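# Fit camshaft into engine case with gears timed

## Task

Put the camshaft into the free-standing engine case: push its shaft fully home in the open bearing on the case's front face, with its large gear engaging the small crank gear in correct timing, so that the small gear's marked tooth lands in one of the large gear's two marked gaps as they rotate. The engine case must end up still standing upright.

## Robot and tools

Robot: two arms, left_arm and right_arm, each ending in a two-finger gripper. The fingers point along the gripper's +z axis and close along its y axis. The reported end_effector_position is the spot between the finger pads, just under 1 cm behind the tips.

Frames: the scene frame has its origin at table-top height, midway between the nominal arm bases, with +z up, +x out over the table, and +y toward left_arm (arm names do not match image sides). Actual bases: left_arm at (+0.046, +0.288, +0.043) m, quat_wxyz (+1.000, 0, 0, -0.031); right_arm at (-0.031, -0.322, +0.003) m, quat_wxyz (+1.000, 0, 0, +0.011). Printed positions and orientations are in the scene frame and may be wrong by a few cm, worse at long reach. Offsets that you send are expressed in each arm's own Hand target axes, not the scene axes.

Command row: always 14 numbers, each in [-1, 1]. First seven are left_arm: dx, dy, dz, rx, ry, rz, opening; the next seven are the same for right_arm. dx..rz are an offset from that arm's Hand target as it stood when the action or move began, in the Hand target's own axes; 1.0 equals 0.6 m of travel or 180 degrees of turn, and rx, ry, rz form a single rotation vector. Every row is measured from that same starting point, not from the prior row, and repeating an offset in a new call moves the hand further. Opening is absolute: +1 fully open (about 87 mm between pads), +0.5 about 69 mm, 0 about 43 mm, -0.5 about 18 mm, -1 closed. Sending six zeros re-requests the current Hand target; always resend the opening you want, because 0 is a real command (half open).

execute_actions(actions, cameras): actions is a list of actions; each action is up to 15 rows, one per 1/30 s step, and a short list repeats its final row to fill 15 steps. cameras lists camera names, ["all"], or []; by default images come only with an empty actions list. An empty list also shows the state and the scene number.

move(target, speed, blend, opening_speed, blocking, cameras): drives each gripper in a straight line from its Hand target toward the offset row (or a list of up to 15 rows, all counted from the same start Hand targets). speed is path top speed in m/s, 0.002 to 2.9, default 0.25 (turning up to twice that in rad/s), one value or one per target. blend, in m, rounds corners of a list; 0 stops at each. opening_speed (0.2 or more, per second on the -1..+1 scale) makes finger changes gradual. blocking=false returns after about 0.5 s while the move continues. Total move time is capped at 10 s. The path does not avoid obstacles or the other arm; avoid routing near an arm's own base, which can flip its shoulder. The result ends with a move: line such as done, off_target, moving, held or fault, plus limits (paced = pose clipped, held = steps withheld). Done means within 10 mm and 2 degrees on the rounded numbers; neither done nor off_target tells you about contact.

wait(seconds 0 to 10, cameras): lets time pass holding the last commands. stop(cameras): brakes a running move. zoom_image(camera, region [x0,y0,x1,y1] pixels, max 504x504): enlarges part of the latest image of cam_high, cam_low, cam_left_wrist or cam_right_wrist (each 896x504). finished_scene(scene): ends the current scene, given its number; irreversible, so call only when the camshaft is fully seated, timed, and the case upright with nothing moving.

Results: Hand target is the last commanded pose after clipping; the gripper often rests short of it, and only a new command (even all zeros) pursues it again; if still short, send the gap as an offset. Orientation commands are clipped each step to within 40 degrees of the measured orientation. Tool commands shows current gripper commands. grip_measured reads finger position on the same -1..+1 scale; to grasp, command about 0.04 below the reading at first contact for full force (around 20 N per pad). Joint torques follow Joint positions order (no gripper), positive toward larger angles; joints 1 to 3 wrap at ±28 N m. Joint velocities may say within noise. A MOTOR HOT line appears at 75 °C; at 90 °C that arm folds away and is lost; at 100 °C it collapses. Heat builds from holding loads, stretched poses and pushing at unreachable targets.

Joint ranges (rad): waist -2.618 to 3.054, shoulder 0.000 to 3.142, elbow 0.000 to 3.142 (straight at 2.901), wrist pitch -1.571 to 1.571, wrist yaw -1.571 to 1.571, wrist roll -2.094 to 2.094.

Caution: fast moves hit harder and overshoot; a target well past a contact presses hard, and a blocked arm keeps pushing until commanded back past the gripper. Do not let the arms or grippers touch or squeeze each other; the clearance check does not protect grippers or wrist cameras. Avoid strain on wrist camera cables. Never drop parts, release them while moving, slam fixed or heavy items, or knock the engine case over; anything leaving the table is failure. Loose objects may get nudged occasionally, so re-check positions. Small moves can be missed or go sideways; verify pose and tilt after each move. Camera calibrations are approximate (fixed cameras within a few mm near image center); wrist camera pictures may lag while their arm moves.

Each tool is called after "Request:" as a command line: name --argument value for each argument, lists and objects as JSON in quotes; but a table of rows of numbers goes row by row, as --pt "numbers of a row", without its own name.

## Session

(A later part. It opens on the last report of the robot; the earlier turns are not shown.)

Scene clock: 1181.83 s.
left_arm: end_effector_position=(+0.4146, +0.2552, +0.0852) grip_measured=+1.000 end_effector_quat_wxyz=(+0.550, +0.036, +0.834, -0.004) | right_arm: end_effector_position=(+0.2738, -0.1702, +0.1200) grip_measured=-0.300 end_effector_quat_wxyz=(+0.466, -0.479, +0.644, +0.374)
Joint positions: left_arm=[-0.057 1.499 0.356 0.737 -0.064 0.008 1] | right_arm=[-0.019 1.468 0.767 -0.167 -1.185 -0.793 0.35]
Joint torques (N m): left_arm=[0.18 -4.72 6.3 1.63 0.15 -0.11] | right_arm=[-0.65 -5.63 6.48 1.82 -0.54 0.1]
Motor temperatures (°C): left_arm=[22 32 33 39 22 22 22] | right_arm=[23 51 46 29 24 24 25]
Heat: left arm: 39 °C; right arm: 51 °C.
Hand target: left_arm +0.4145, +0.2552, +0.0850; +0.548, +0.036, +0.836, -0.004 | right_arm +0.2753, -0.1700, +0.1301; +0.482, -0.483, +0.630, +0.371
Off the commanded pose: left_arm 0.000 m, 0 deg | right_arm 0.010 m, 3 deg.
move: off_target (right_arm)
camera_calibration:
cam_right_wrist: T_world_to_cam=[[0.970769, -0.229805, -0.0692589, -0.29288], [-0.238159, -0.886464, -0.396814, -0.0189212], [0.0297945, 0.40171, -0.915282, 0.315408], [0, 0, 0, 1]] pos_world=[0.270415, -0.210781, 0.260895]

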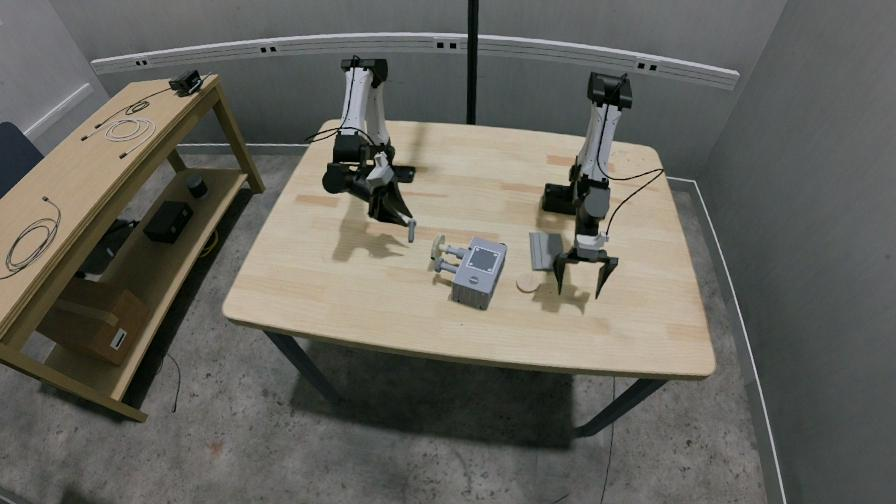

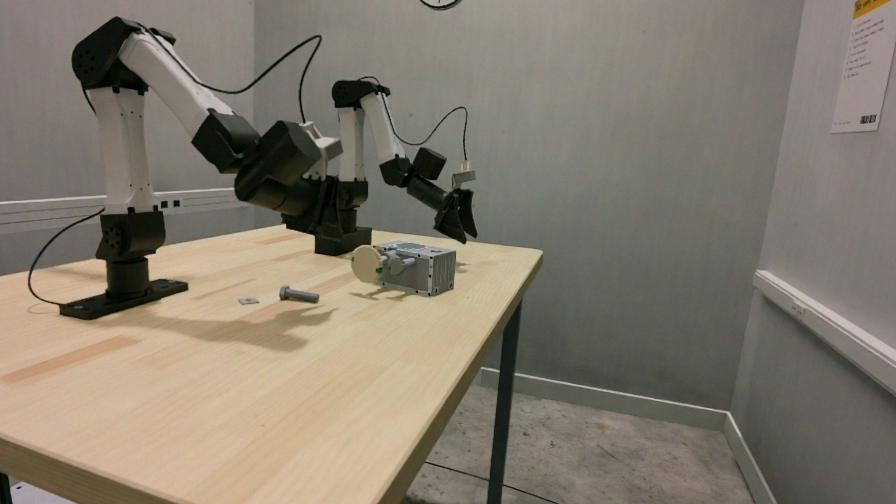

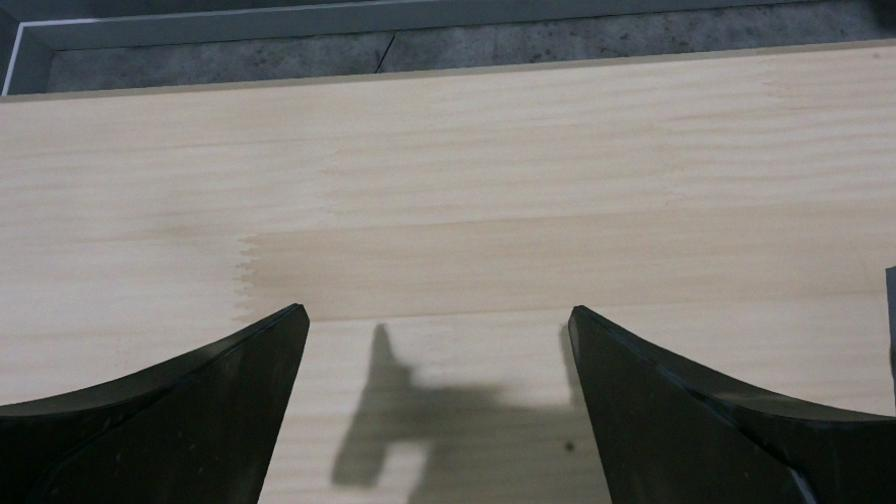

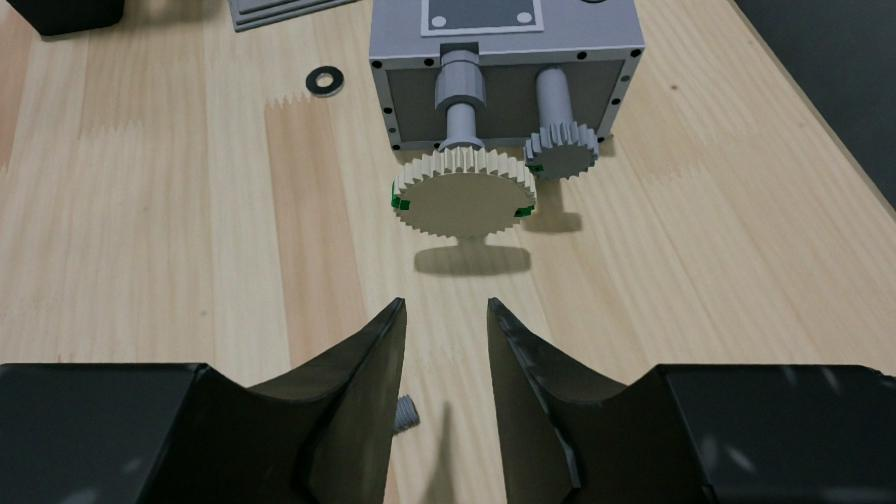

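Request:
move --target '[0,0,0,0,0,0,1,0.0867,-0.0065,0.076,0,0,0,-1]' --speed 0.12 --opening_speed 1 --cameras '["cam_right_wrist","cam_low","cam_high"]'

Request:
zoom_image --camera "cam_low" --region '[300, 220, 420, 300]'

Request:
zoom_image --camera "cam_high" --region '[400, 200, 520, 310]'

Scene clock: 1218.40 s.
left_arm: end_effector_position=(+0.4146, +0.2552, +0.0852) grip_measured=+1.000 end_effector_quat_wxyz=(+0.550, +0.036, +0.834, -0.004) | right_arm: end_effector_position=(+0.2847, -0.1429, +0.0691) grip_measured=-0.978 end_effector_quat_wxyz=(+0.478, -0.482, +0.631, +0.376)
Joint positions: left_arm=[-0.057 1.499 0.356 0.737 -0.064 0.008 1] | right_arm=[0.072 1.651 0.627 0.35 -1.139 -0.614 0.011]
Joint torques (N m): left_arm=[0.14 -4.34 6.24 1.62 0.16 -0.05] | right_arm=[0.29 -3.9 5.63 2.04 -0.14 0.11]
Motor temperatures (°C): left_arm=[22 32 33 39 22 22 22] | right_arm=[23 43 45 32 24 24 24]
Heat: left arm: 39 °C; right arm: 45 °C.
Hand target: left_arm +0.4145, +0.2552, +0.0850; +0.548, +0.036, +0.836, -0.004 | right_arm +0.2869, -0.1415, +0.0682; +0.482, -0.483, +0.630, +0.371
Off the commanded pose: left_arm 0.000 m, 0 deg | right_arm 0.003 m, 1 deg.
move: done
camera_calibration:
cam_right_wrist: T_world_to_cam=[[0.974326, -0.220292, -0.0464751, -0.301955], [-0.219072, -0.880032, -0.421368, -0.0151468], [0.0519244, 0.420731, -0.905698, 0.253176], [0, 0, 0, 1]] pos_world=[0.277738, -0.186367, 0.208885]
Images, in order (width x height): cam_high 896x504, cam_low 896x504, cam_right_wrist 896x504.

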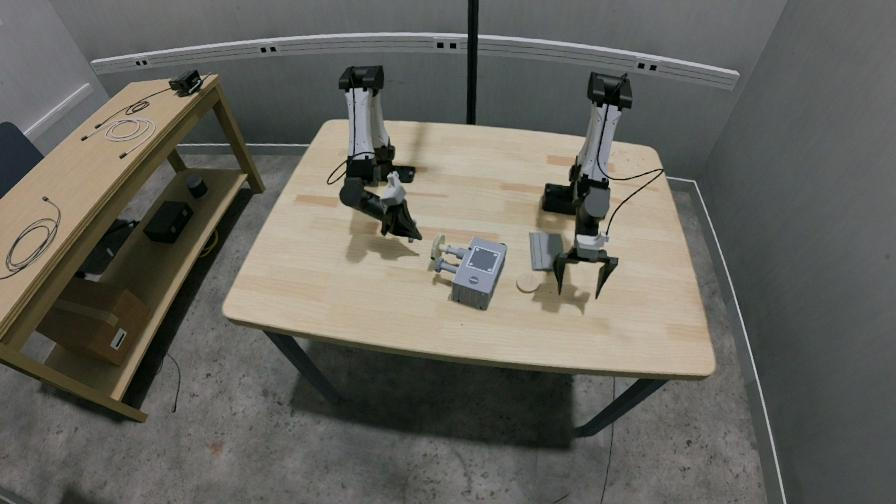

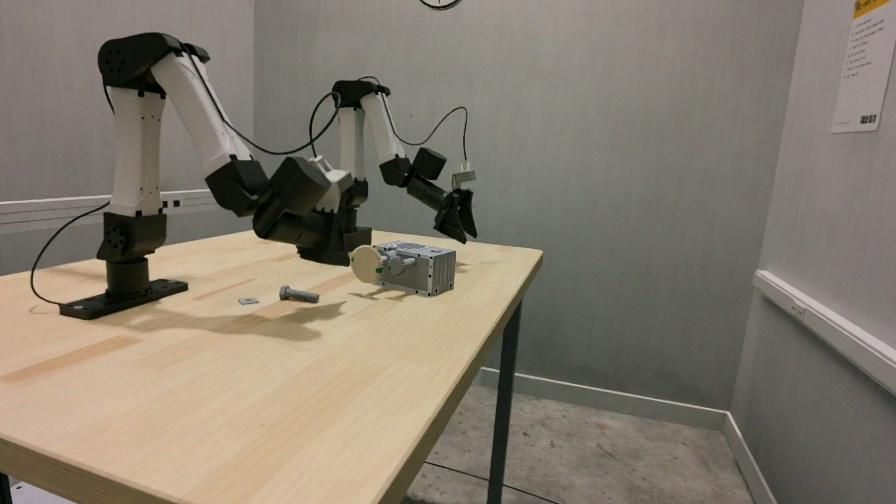

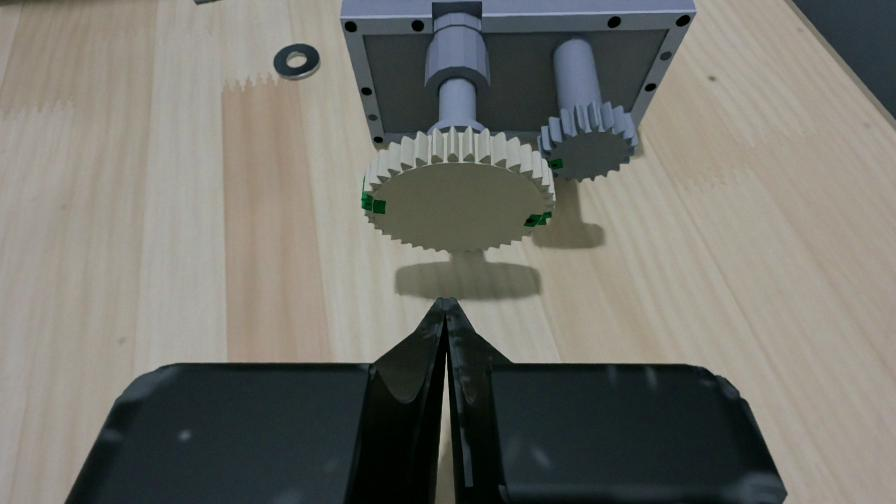

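Scaled by 4.200 from the camera's 896x504 image, which has a finer 1280x720 frame.

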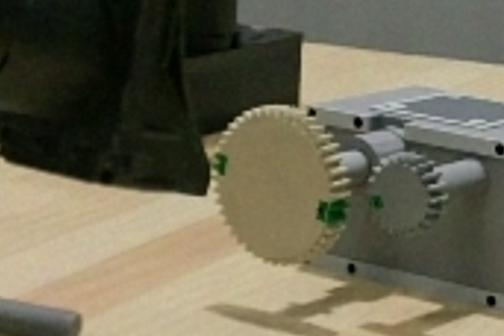

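Scaled by 4.200 from the camera's 896x504 image, which has a finer 1280x720 frame.

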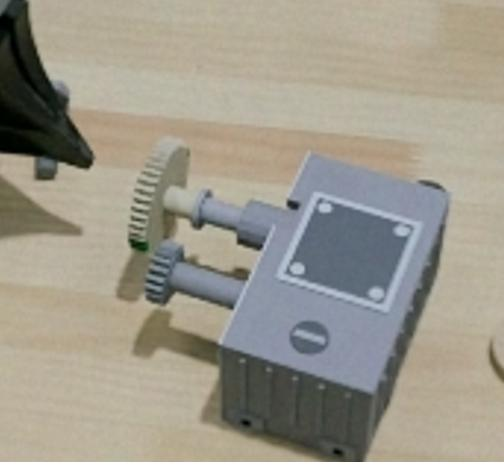

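Request:
move --target '[0,0,0,0,0,0,1,0.008,-0.0042,0.0282,0,0,0,-1]' --speed 0.06 --cameras '["cam_right_wrist","cam_low"]'

Request:
zoom_image --camera "cam_low" --region '[300, 220, 420, 300]'

Scene clock: 1239.13 s.
left_arm: end_effector_position=(+0.4146, +0.2552, +0.0852) grip_measured=+1.000 end_effector_quat_wxyz=(+0.550, +0.036, +0.834, -0.004) | right_arm: end_effector_position=(+0.2898, -0.1292, +0.0581) grip_measured=-0.978 end_effector_quat_wxyz=(+0.475, -0.482, +0.633, +0.377)
Joint positions: left_arm=[-0.057 1.499 0.356 0.737 -0.064 0.008 1] | right_arm=[0.118 1.717 0.627 0.465 -1.102 -0.553 0.011]
Joint torques (N m): left_arm=[0.13 -4.66 6.13 1.68 0.13 -0.05] | right_arm=[0.28 -4.36 5.72 2.11 -0.11 0.09]
Heat: left arm: 39 °C; right arm: 44 °C.
Hand target: left_arm +0.4145, +0.2552, +0.0850; +0.548, +0.036, +0.836, -0.004 | right_arm +0.2932, -0.1275, +0.0590; +0.482, -0.483, +0.630, +0.371
Off the commanded pose: left_arm 0.000 m, 0 deg | right_arm 0.004 m, 1 deg.
move: done
camera_calibration:
cam_right_wrist: T_world_to_cam=[[0.974214, -0.219498, -0.0522303, -0.303913], [-0.220927, -0.881008, -0.41835, -0.00634537], [0.0458117, 0.419101, -0.906783, 0.23877], [0, 0, 0, 1]] pos_world=[0.283736, -0.172367, 0.197984]
Images, in order (width x height): cam_low 896x504, cam_right_wrist 896x504.

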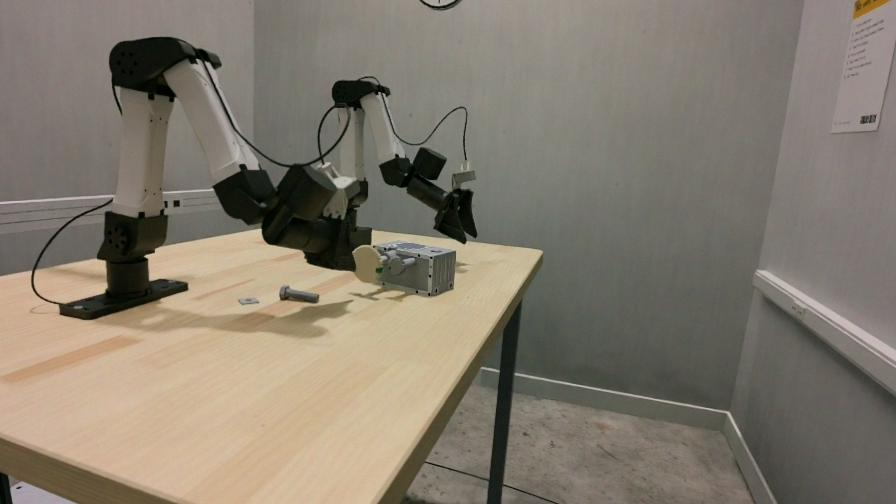

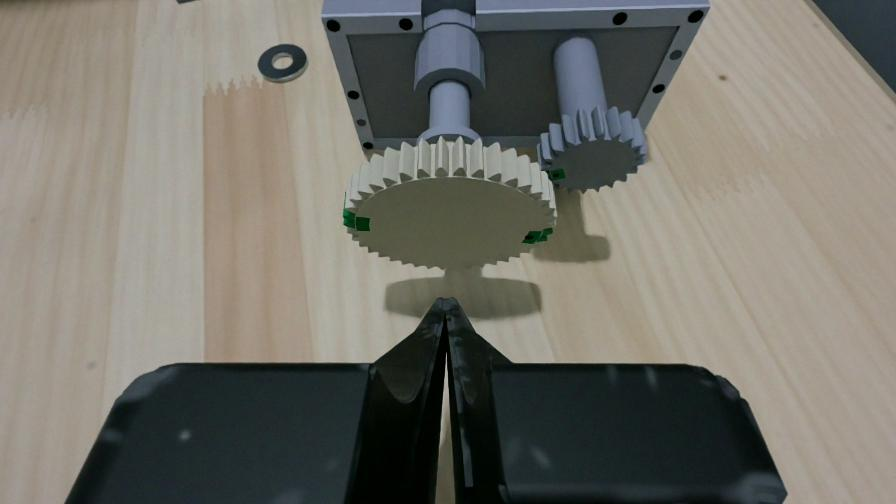

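Scaled by 4.200 from the camera's 896x504 image, which has a finer 1280x720 frame.

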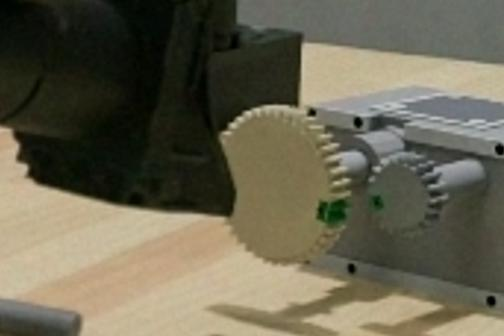

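Request:
move --target '[0,0,0,0,0,0,1,-0.0108,0,0.0403,0,0,0,-1]' --speed 0.04 --cameras '["cam_right_wrist","cam_low"]'

Request:
zoom_image --camera "cam_low" --region '[300, 220, 420, 300]'

Request:
zoom_image --camera "cam_right_wrist" --region '[340, 60, 660, 310]'

Scene clock: 1251.57 s.
left_arm: end_effector_position=(+0.4146, +0.2552, +0.0852) grip_measured=+1.000 end_effector_quat_wxyz=(+0.550, +0.036, +0.834, -0.004) | right_arm: end_effector_position=(+0.2884, -0.1073, +0.0509) grip_measured=-0.978 end_effector_quat_wxyz=(+0.466, -0.479, +0.640, +0.380)
Joint positions: left_arm=[-0.057 1.499 0.356 0.737 -0.064 0.008 1] | right_arm=[0.195 1.757 0.627 0.554 -1.038 -0.468 0.011]
Joint torques (N m): left_arm=[0.34 -4.56 6.08 1.65 0.14 -0.08] | right_arm=[0.28 -4.55 7.91 2.2 -0.09 0.1]
Heat: left arm: 39 °C; right arm: 44 °C.
Hand target: left_arm +0.4145, +0.2552, +0.0850; +0.548, +0.036, +0.836, -0.004 | right_arm +0.2998, -0.1035, +0.0591; +0.482, -0.483, +0.630, +0.371
Off the commanded pose: left_arm 0.000 m, 0 deg | right_arm 0.014 m, 2 deg.
move: off_target (right_arm)
camera_calibration:
cam_right_wrist: T_world_to_cam=[[0.97283, -0.219409, -0.0738999, -0.296621], [-0.230286, -0.884107, -0.4066, 0.0114251], [0.0238763, 0.41257, -0.910613, 0.229029], [0, 0, 0, 1]] pos_world=[0.285724, -0.149471, 0.191282]
Images, in order (width x height): cam_low 896x504, cam_right_wrist 896x504.

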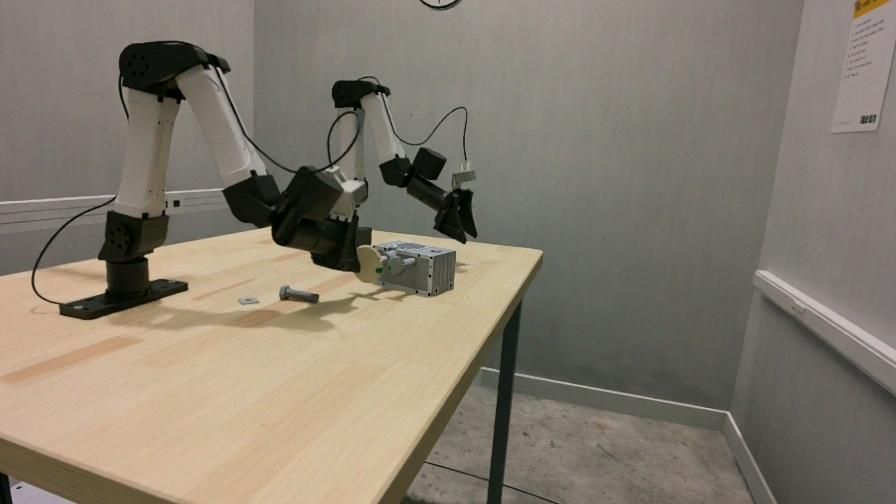

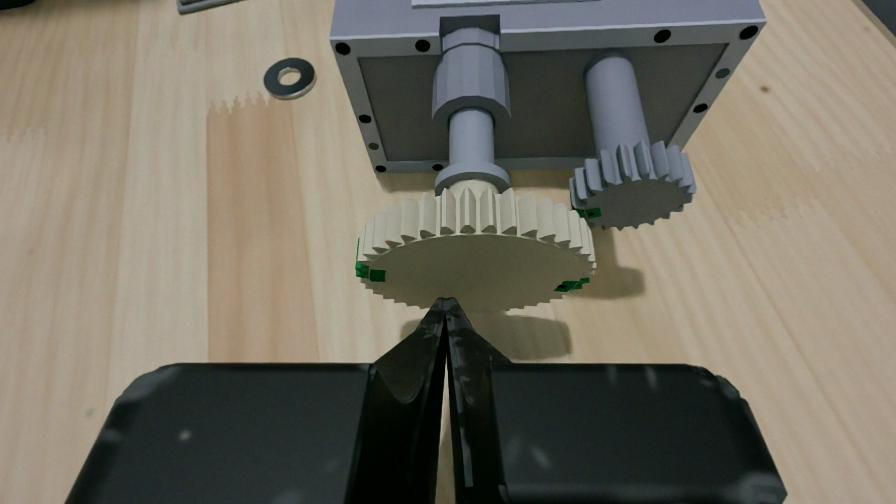

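Scaled by 4.200 from the camera's 896x504 image, which has a finer 1280x720 frame.

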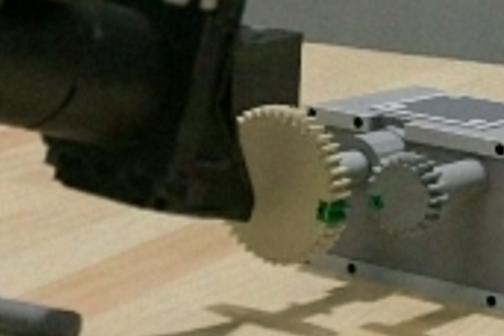

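Scaled by 1.575 from the camera's 896x504 image, which has a finer 1280x720 frame.

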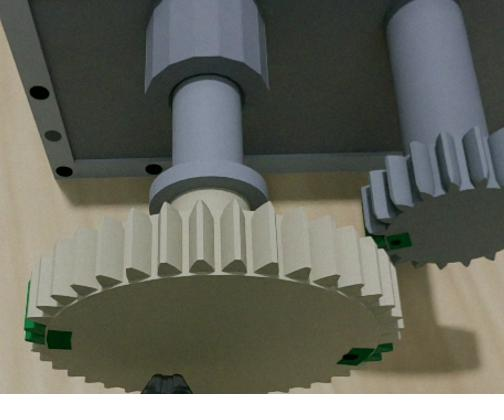

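Request:
move --target '[0,0,0,0,0,0,1,-0.0087,-0.0132,-0.0128,0,0,0,-1]' --speed 0.05 --cameras '["cam_right_wrist","cam_low"]'

Request:
zoom_image --camera "cam_low" --region '[300, 220, 420, 300]'

Scene clock: 1263.83 s.
left_arm: end_effector_position=(+0.4146, +0.2552, +0.0852) grip_measured=+1.000 end_effector_quat_wxyz=(+0.550, +0.036, +0.834, -0.004) | right_arm: end_effector_position=(+0.2977, -0.1119, +0.0552) grip_measured=-0.978 end_effector_quat_wxyz=(+0.470, -0.476, +0.642, +0.374)
Joint positions: left_arm=[-0.057 1.499 0.356 0.737 -0.064 0.008 1] | right_arm=[0.178 1.757 0.656 0.522 -1.038 -0.479 0.011]
Joint torques (N m): left_arm=[0.06 -4.52 6.22 1.62 0.14 -0.08] | right_arm=[-0.69 -5.59 8.4 1.76 -0.34 -0.09]
Motor temperatures (°C): left_arm=[22 32 33 39 22 22 22] | right_arm=[23 38 45 33 24 24 24]
Heat: left arm: 39 °C; right arm: 45 °C.
Hand target: left_arm +0.4145, +0.2552, +0.0850; +0.548, +0.036, +0.836, -0.004 | right_arm +0.3058, -0.1114, +0.0661; +0.482, -0.483, +0.630, +0.371
Off the commanded pose: left_arm 0.000 m, 0 deg | right_arm 0.014 m, 2 deg.
move: off_target (right_arm)
camera_calibration:
cam_right_wrist: T_world_to_cam=[[0.970043, -0.233702, -0.0663326, -0.307534], [-0.240219, -0.882055, -0.405306, 0.0143321], [0.0362117, 0.409099, -0.911771, 0.230627], [0, 0, 0, 1]] pos_world=[0.293412, -0.153579, 0.195688]
Images, in order (width x height): cam_low 896x504, cam_right_wrist 896x504.

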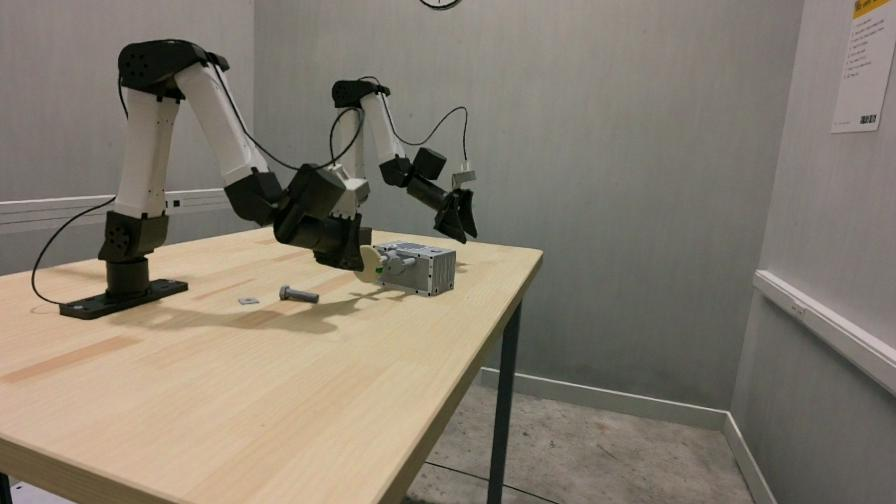

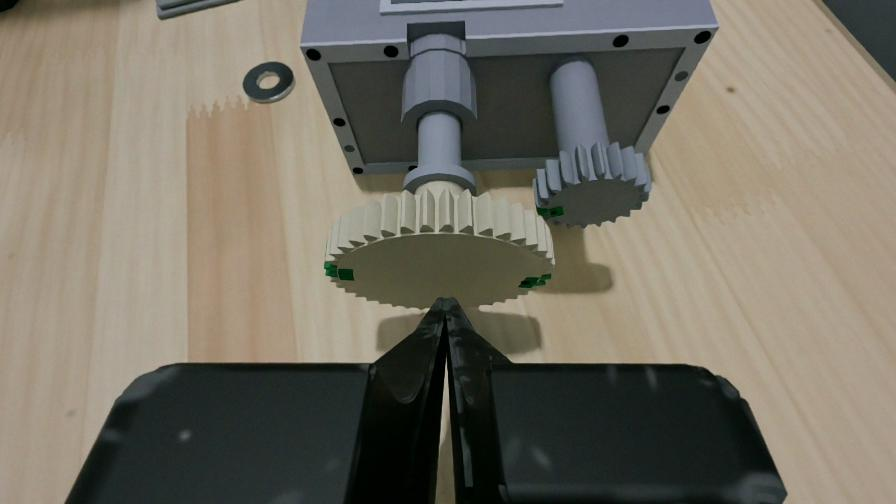

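Scaled by 4.200 from the camera's 896x504 image, which has a finer 1280x720 frame.

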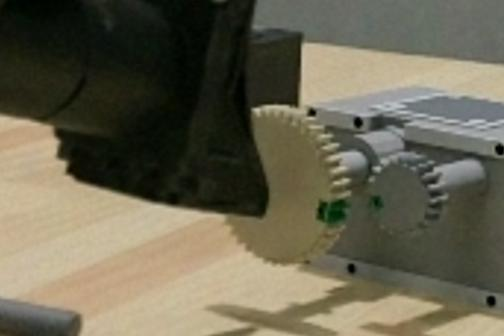

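Request:
move --target '[0,0,0,0,0,0,1,-0.0097,0.005,-0.0025,0,0,0,-1]' --speed 0.05 --cameras '["cam_right_wrist","cam_low"]'

Request:
zoom_image --camera "cam_low" --region '[300, 220, 420, 300]'

Scene clock: 1274.03 s.
left_arm: end_effector_position=(+0.4146, +0.2552, +0.0852) grip_measured=+1.000 end_effector_quat_wxyz=(+0.550, +0.036, +0.834, -0.004) | right_arm: end_effector_position=(+0.2954, -0.1123, +0.0554) grip_measured=-0.978 end_effector_quat_wxyz=(+0.465, -0.475, +0.645, +0.376)
Joint positions: left_arm=[-0.057 1.499 0.356 0.737 -0.064 0.008 1] | right_arm=[0.178 1.748 0.656 0.5 -1.038 -0.479 0.011]
Joint torques (N m): left_arm=[0.21 -4.57 6.15 1.64 0.16 -0.1] | right_arm=[-0.31 -7.17 8.12 1.77 -0.31 -0.05]
Heat: left arm: 39 °C; right arm: 45 °C.
Hand target: left_arm +0.4145, +0.2552, +0.0850; +0.548, +0.036, +0.836, -0.004 | right_arm +0.3029, -0.1105, +0.0720; +0.482, -0.483, +0.630, +0.371
Off the commanded pose: left_arm 0.000 m, 0 deg | right_arm 0.018 m, 3 deg.
move: off_target (right_arm)
camera_calibration:
cam_right_wrist: T_world_to_cam=[[0.969147, -0.233821, -0.0779928, -0.304493], [-0.245255, -0.883187, -0.399789, 0.0145499], [0.0245967, 0.406582, -0.913283, 0.234229], [0, 0, 0, 1]] pos_world=[0.292906, -0.15358, 0.195986]
Images, in order (width x height): cam_low 896x504, cam_right_wrist 896x504.

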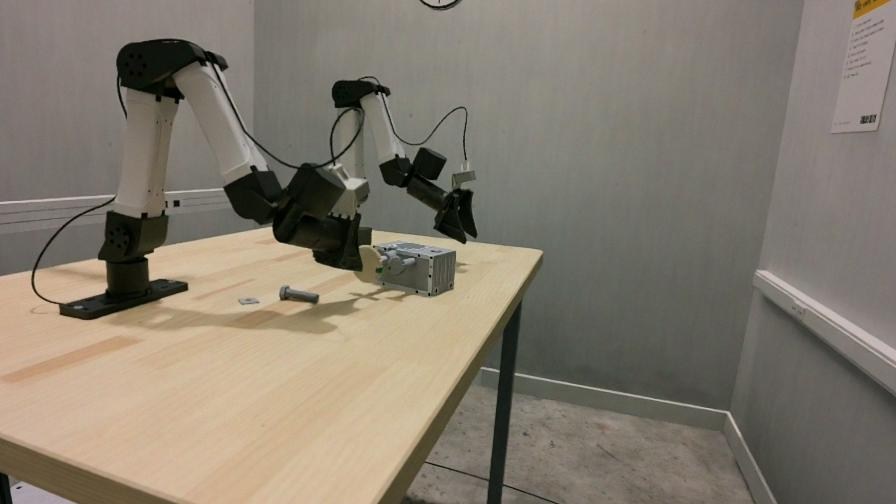

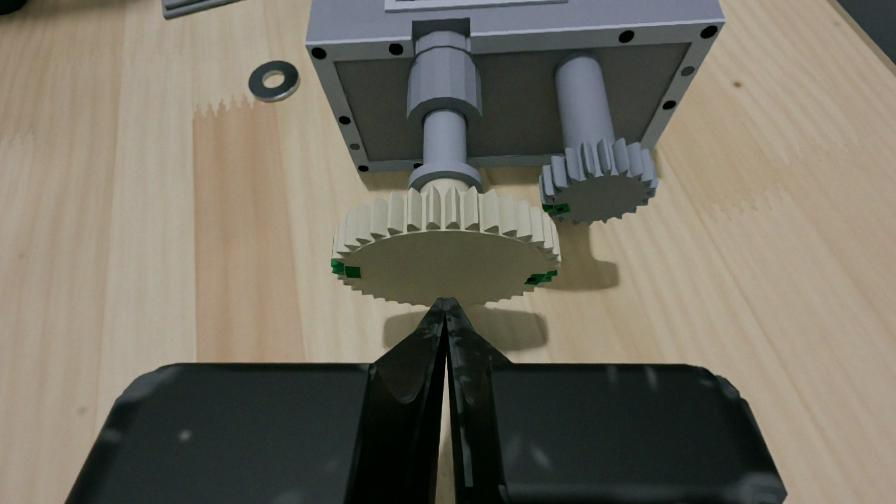

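Scaled by 4.200 from the camera's 896x504 image, which has a finer 1280x720 frame.

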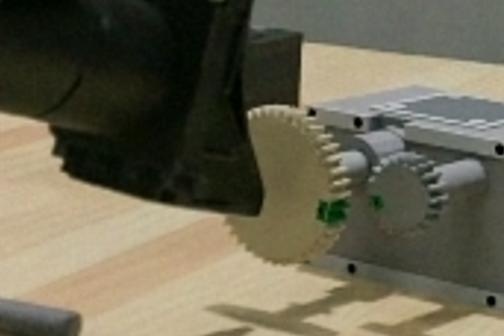

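Request:
move --target '[0,0,0,0,0,0,1,-0.0097,0,-0.0025,0,0,0,-1]' --speed 0.05 --cameras '["cam_right_wrist","cam_low"]'

Request:
zoom_image --camera "cam_low" --region '[300, 220, 420, 300]'

Scene clock: 1280.17 s.
left_arm: end_effector_position=(+0.4146, +0.2552, +0.0852) grip_measured=+1.000 end_effector_quat_wxyz=(+0.550, +0.036, +0.834, -0.004) | right_arm: end_effector_position=(+0.2929, -0.1129, +0.0588) grip_measured=-0.978 end_effector_quat_wxyz=(+0.462, -0.473, +0.648, +0.378)
Joint positions: left_arm=[-0.057 1.499 0.356 0.737 -0.064 0.008 1] | right_arm=[0.178 1.727 0.656 0.47 -1.038 -0.479 0.011]
Joint torques (N m): left_arm=[0.09 -4.63 6.16 1.66 0.13 -0.11] | right_arm=[-0.32 -7.08 9.03 1.76 -0.31 -0.05]
Heat: left arm: 39 °C; right arm: 45 °C.
Hand target: left_arm +0.4145, +0.2552, +0.0850; +0.548, +0.036, +0.836, -0.004 | right_arm +0.3029, -0.1105, +0.0781; +0.482, -0.483, +0.630, +0.371
Off the commanded pose: left_arm 0.000 m, 0 deg | right_arm 0.022 m, 3 deg.
move: off_target (right_arm)
camera_calibration:
cam_right_wrist: T_world_to_cam=[[0.968481, -0.233933, -0.085553, -0.301245], [-0.2485, -0.883857, -0.396288, 0.0154828], [0.0170884, 0.405057, -0.914132, 0.239704], [0, 0, 0, 1]] pos_world=[0.291502, -0.153881, 0.199484]
Images, in order (width x height): cam_low 896x504, cam_right_wrist 896x504.

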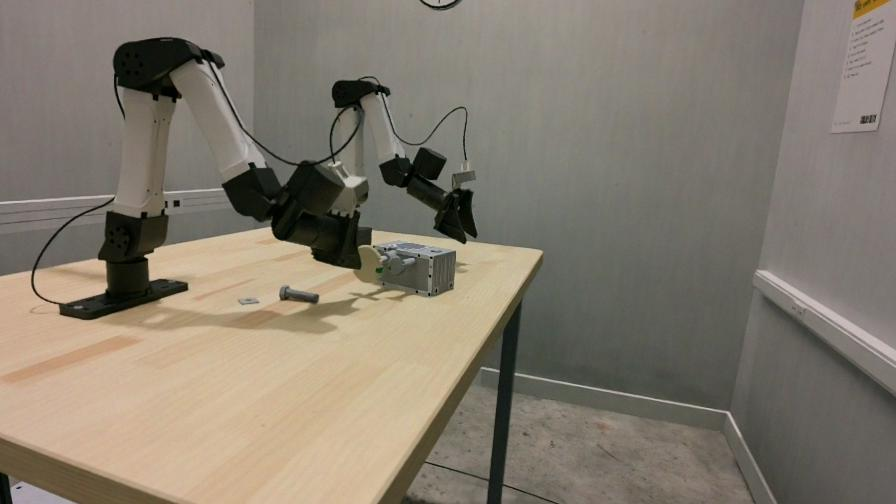

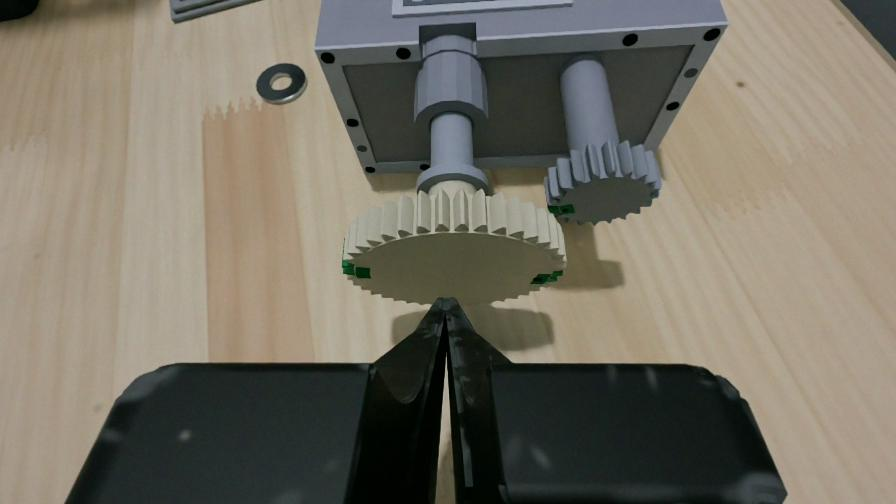

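Scaled by 4.200 from the camera's 896x504 image, which has a finer 1280x720 frame.

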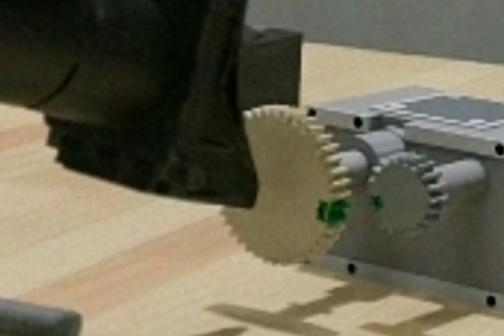

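Request:
move --target '[0,0,0,0,0,0,1,-0.0083,-0.0067,0.0182,0,0,0,-1]' --speed 0.04 --cameras '["cam_right_wrist","cam_low"]'

Request:
zoom_image --camera "cam_low" --region '[300, 220, 420, 300]'

Scene clock: 1292.80 s.
left_arm: end_effector_position=(+0.4146, +0.2552, +0.0852) grip_measured=+1.000 end_effector_quat_wxyz=(+0.550, +0.036, +0.834, -0.004) | right_arm: end_effector_position=(+0.2998, -0.1043, +0.0697) grip_measured=-0.978 end_effector_quat_wxyz=(+0.469, -0.479, +0.638, +0.379)
Joint positions: left_arm=[-0.057 1.499 0.356 0.737 -0.064 0.008 1] | right_arm=[0.197 1.727 0.693 0.469 -1.035 -0.464 0.011]
Joint torques (N m): left_arm=[0.16 -4.62 6.09 1.62 0.15 -0.06] | right_arm=[0.43 -5.2 8.94 1.97 -0.07 0.11]
Heat: left arm: 39 °C; right arm: 45 °C.
Hand target: left_arm +0.4145, +0.2552, +0.0850; +0.548, +0.036, +0.836, -0.004 | right_arm +0.3099, -0.1000, +0.0801; +0.482, -0.483, +0.630, +0.371
Off the commanded pose: left_arm 0.000 m, 0 deg | right_arm 0.015 m, 2 deg.
move: off_target (right_arm)
camera_calibration:
cam_right_wrist: T_world_to_cam=[[0.972861, -0.221442, -0.0671122, -0.306408], [-0.229236, -0.882919, -0.409762, 0.0242752], [0.0314838, 0.414026, -0.90972, 0.242382], [0, 0, 0, 1]] pos_world=[0.296026, -0.146771, 0.209883]
Images, in order (width x height): cam_low 896x504, cam_right_wrist 896x504.

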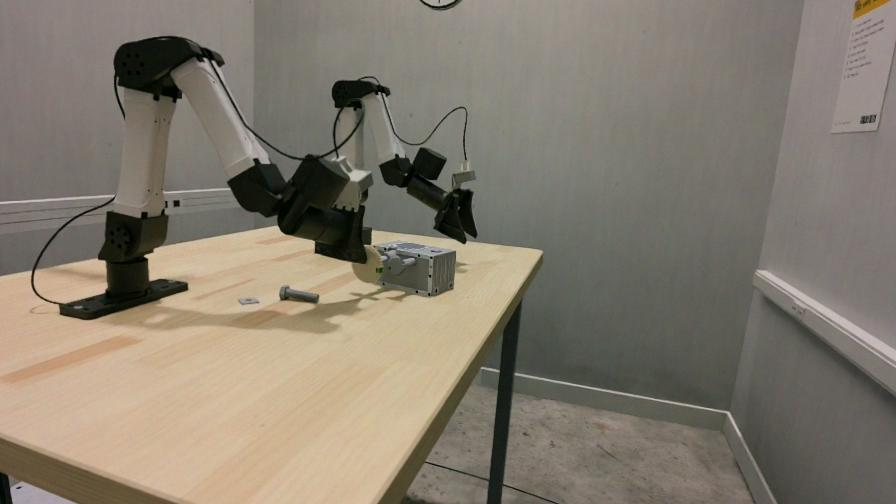

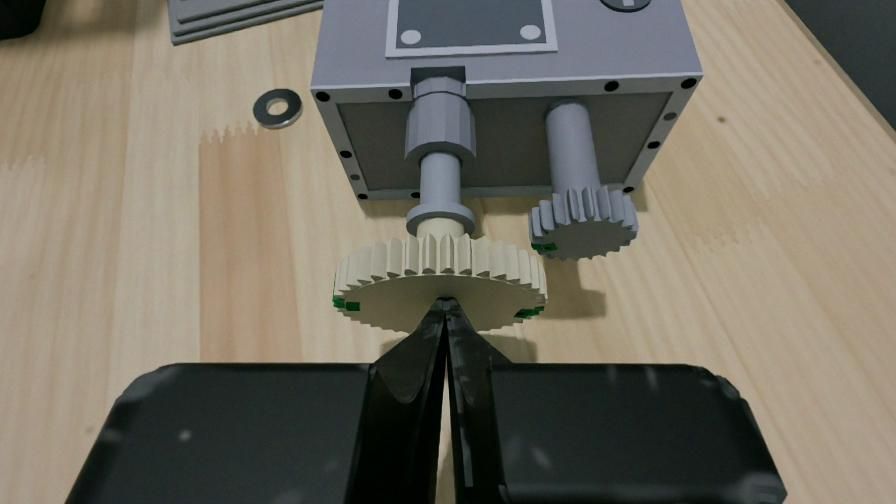

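Scaled by 4.200 from the camera's 896x504 image, which has a finer 1280x720 frame.

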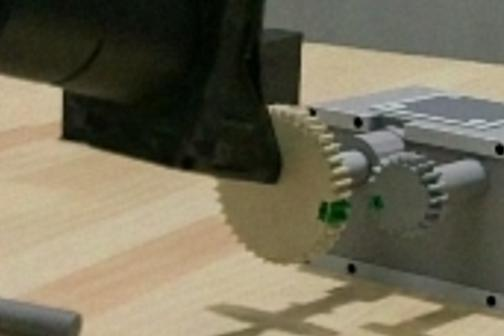

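Request:
move --target '[0,0,0,0,0,0,1,-0.0032,0.0017,0.0245,0,0,0,-1]' --speed 0.03 --cameras '["cam_right_wrist","cam_low"]'

Request:
zoom_image --camera "cam_low" --region '[300, 220, 420, 300]'

Request:
zoom_image --camera "cam_right_wrist" --region '[320, 100, 640, 350]'

Scene clock: 1303.63 s.
left_arm: end_effector_position=(+0.4146, +0.2552, +0.0852) grip_measured=+1.000 end_effector_quat_wxyz=(+0.550, +0.036, +0.834, -0.004) | right_arm: end_effector_position=(+0.2997, -0.0908, +0.0670) grip_measured=-0.978 end_effector_quat_wxyz=(+0.462, -0.478, +0.642, +0.381)
Joint positions: left_arm=[-0.057 1.499 0.356 0.737 -0.064 0.008 1] | right_arm=[0.24 1.749 0.708 0.492 -0.999 -0.425 0.011]
Joint torques (N m): left_arm=[0.02 -4.59 6.24 1.68 0.16 -0.07] | right_arm=[0.39 -4.79 8.88 2.27 -0.05 0.11]
Heat: left arm: 39 °C; right arm: 46 °C.
Hand target: left_arm +0.4145, +0.2552, +0.0850; +0.548, +0.036, +0.836, -0.004 | right_arm +0.3126, -0.0855, +0.0781; +0.482, -0.483, +0.630, +0.371
Off the commanded pose: left_arm 0.000 m, 0 deg | right_arm 0.018 m, 3 deg.
move: off_target (right_arm)
camera_calibration:
cam_right_wrist: T_world_to_cam=[[0.97222, -0.219518, -0.0812391, -0.30213], [-0.233516, -0.885811, -0.40101, 0.0356244], [0.0160662, 0.40884, -0.912464, 0.23874], [0, 0, 0, 1]] pos_world=[0.29822, -0.132373, 0.207582]
Images, in order (width x height): cam_low 896x504, cam_right_wrist 896x504.

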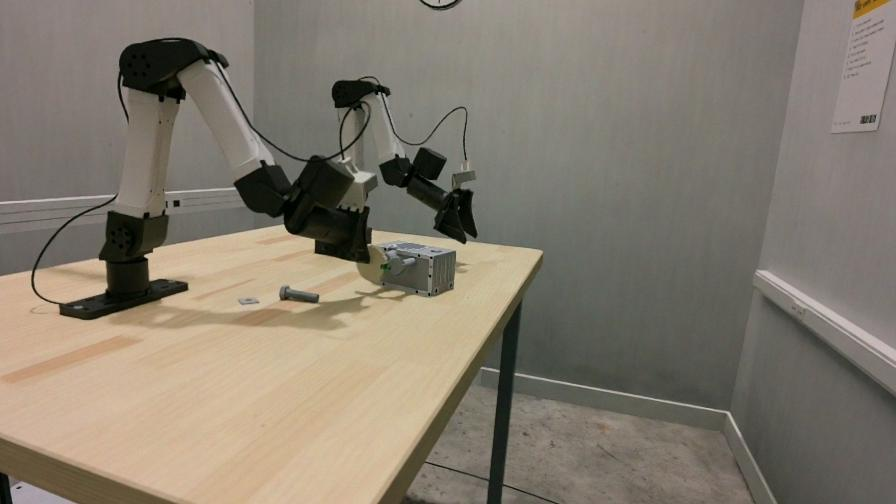

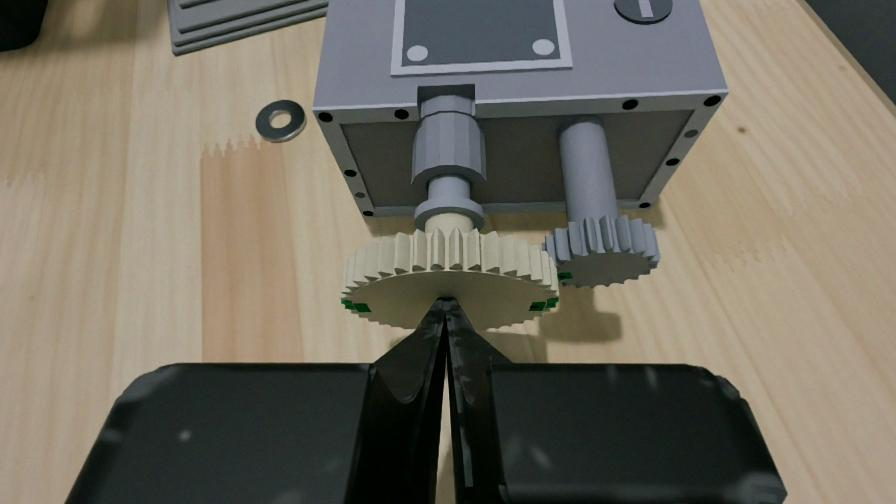

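Scaled by 4.200 from the camera's 896x504 image, which has a finer 1280x720 frame.

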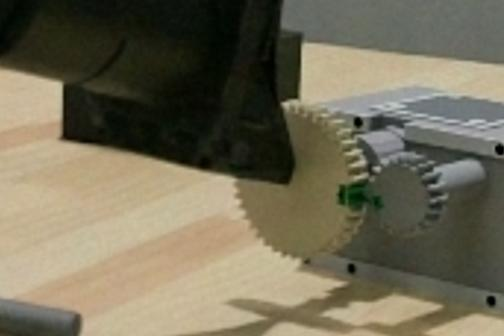

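Scaled by 1.575 from the camera's 896x504 image, which has a finer 1280x720 frame.

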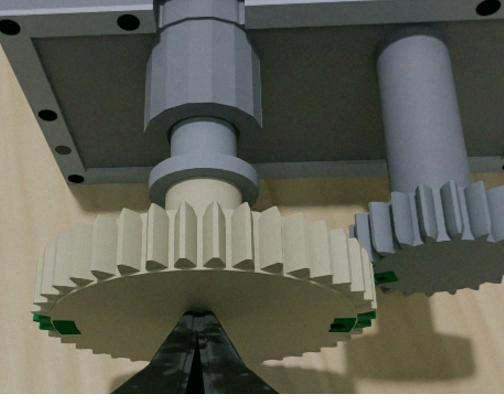

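Request:
move --target '[0,0,0,0,0,0,1,0,-0.012,0.001,0,0,0,-1]' --speed 0.03 --cameras '["cam_right_wrist","cam_low"]'

Request:
zoom_image --camera "cam_low" --region '[340, 230, 420, 290]'

Request:
zoom_image --camera "cam_right_wrist" --region '[320, 100, 640, 350]'

Scene clock: 1341.60 s.
left_arm: end_effector_position=(+0.4146, +0.2552, +0.0852) grip_measured=+1.000 end_effector_quat_wxyz=(+0.550, +0.036, +0.834, -0.004) | right_arm: end_effector_position=(+0.3073, -0.0888, +0.0679) grip_measured=-0.978 end_effector_quat_wxyz=(+0.465, -0.479, +0.641, +0.380)
Joint positions: left_arm=[-0.057 1.499 0.356 0.737 -0.064 0.008 1] | right_arm=[0.24 1.771 0.736 0.492 -0.998 -0.425 0.011]
Joint torques (N m): left_arm=[0.21 -4.53 6.22 1.63 0.15 -0.11] | right_arm=[-0.38 -4.96 8.98 2.11 -0.13 0]
Heat: left arm: 39 °C; right arm: 45 °C.
Hand target: left_arm +0.4145, +0.2552, +0.0850; +0.548, +0.036, +0.836, -0.004 | right_arm +0.3198, -0.0868, +0.0780; +0.482, -0.483, +0.630, +0.371
Off the commanded pose: left_arm 0.000 m, 0 deg | right_arm 0.016 m, 3 deg.
move: off_target (right_arm)
camera_calibration:
cam_right_wrist: T_world_to_cam=[[0.972527, -0.220115, -0.0757723, -0.309518], [-0.231771, -0.885093, -0.4036, 0.0391185], [0.0217727, 0.410073, -0.911793, 0.236949], [0, 0, 0, 1]] pos_world=[0.304922, -0.130672, 0.208384]
Images, in order (width x height): cam_low 896x504, cam_right_wrist 896x504.

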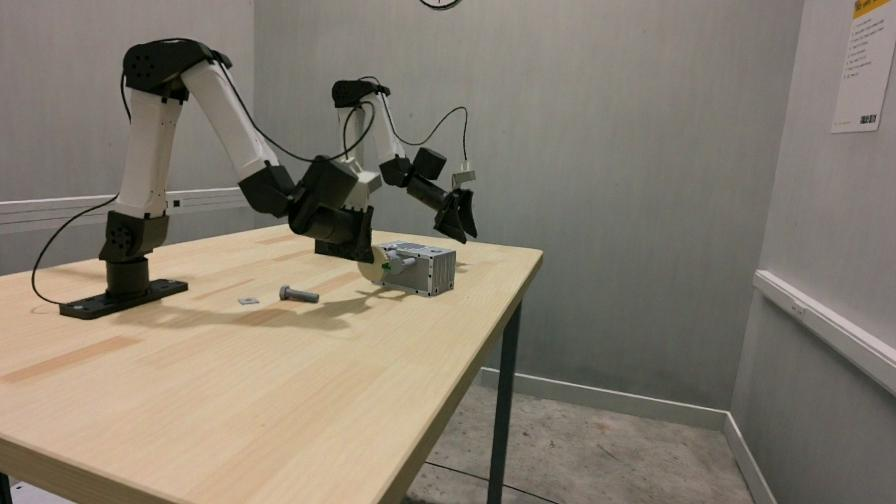

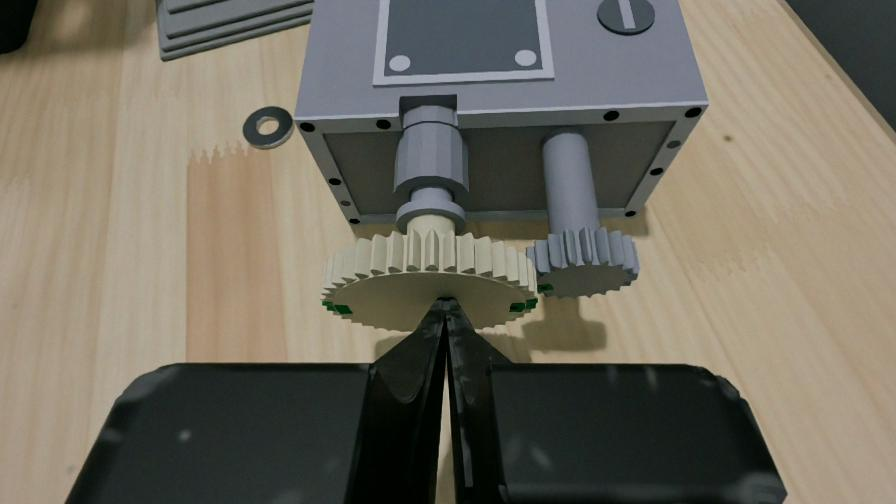

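Scaled by 6.300 from the camera's 896x504 image, which has a finer 1280x720 frame.

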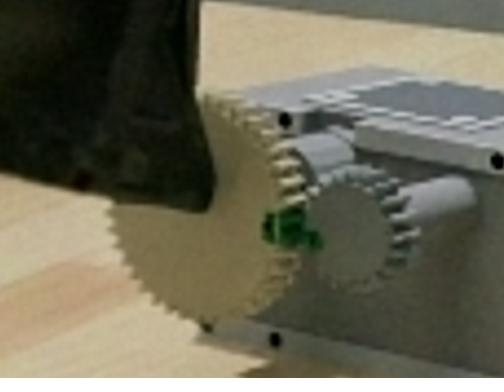

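Scaled by 1.575 from the camera's 896x504 image, which has a finer 1280x720 frame.

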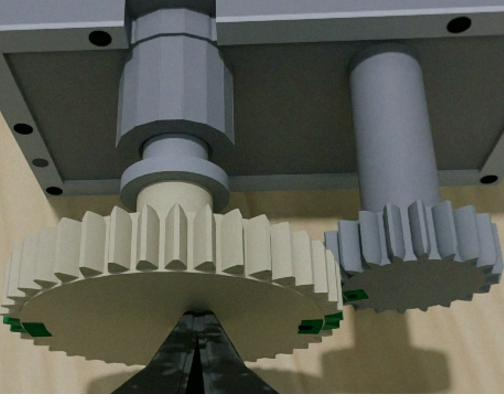

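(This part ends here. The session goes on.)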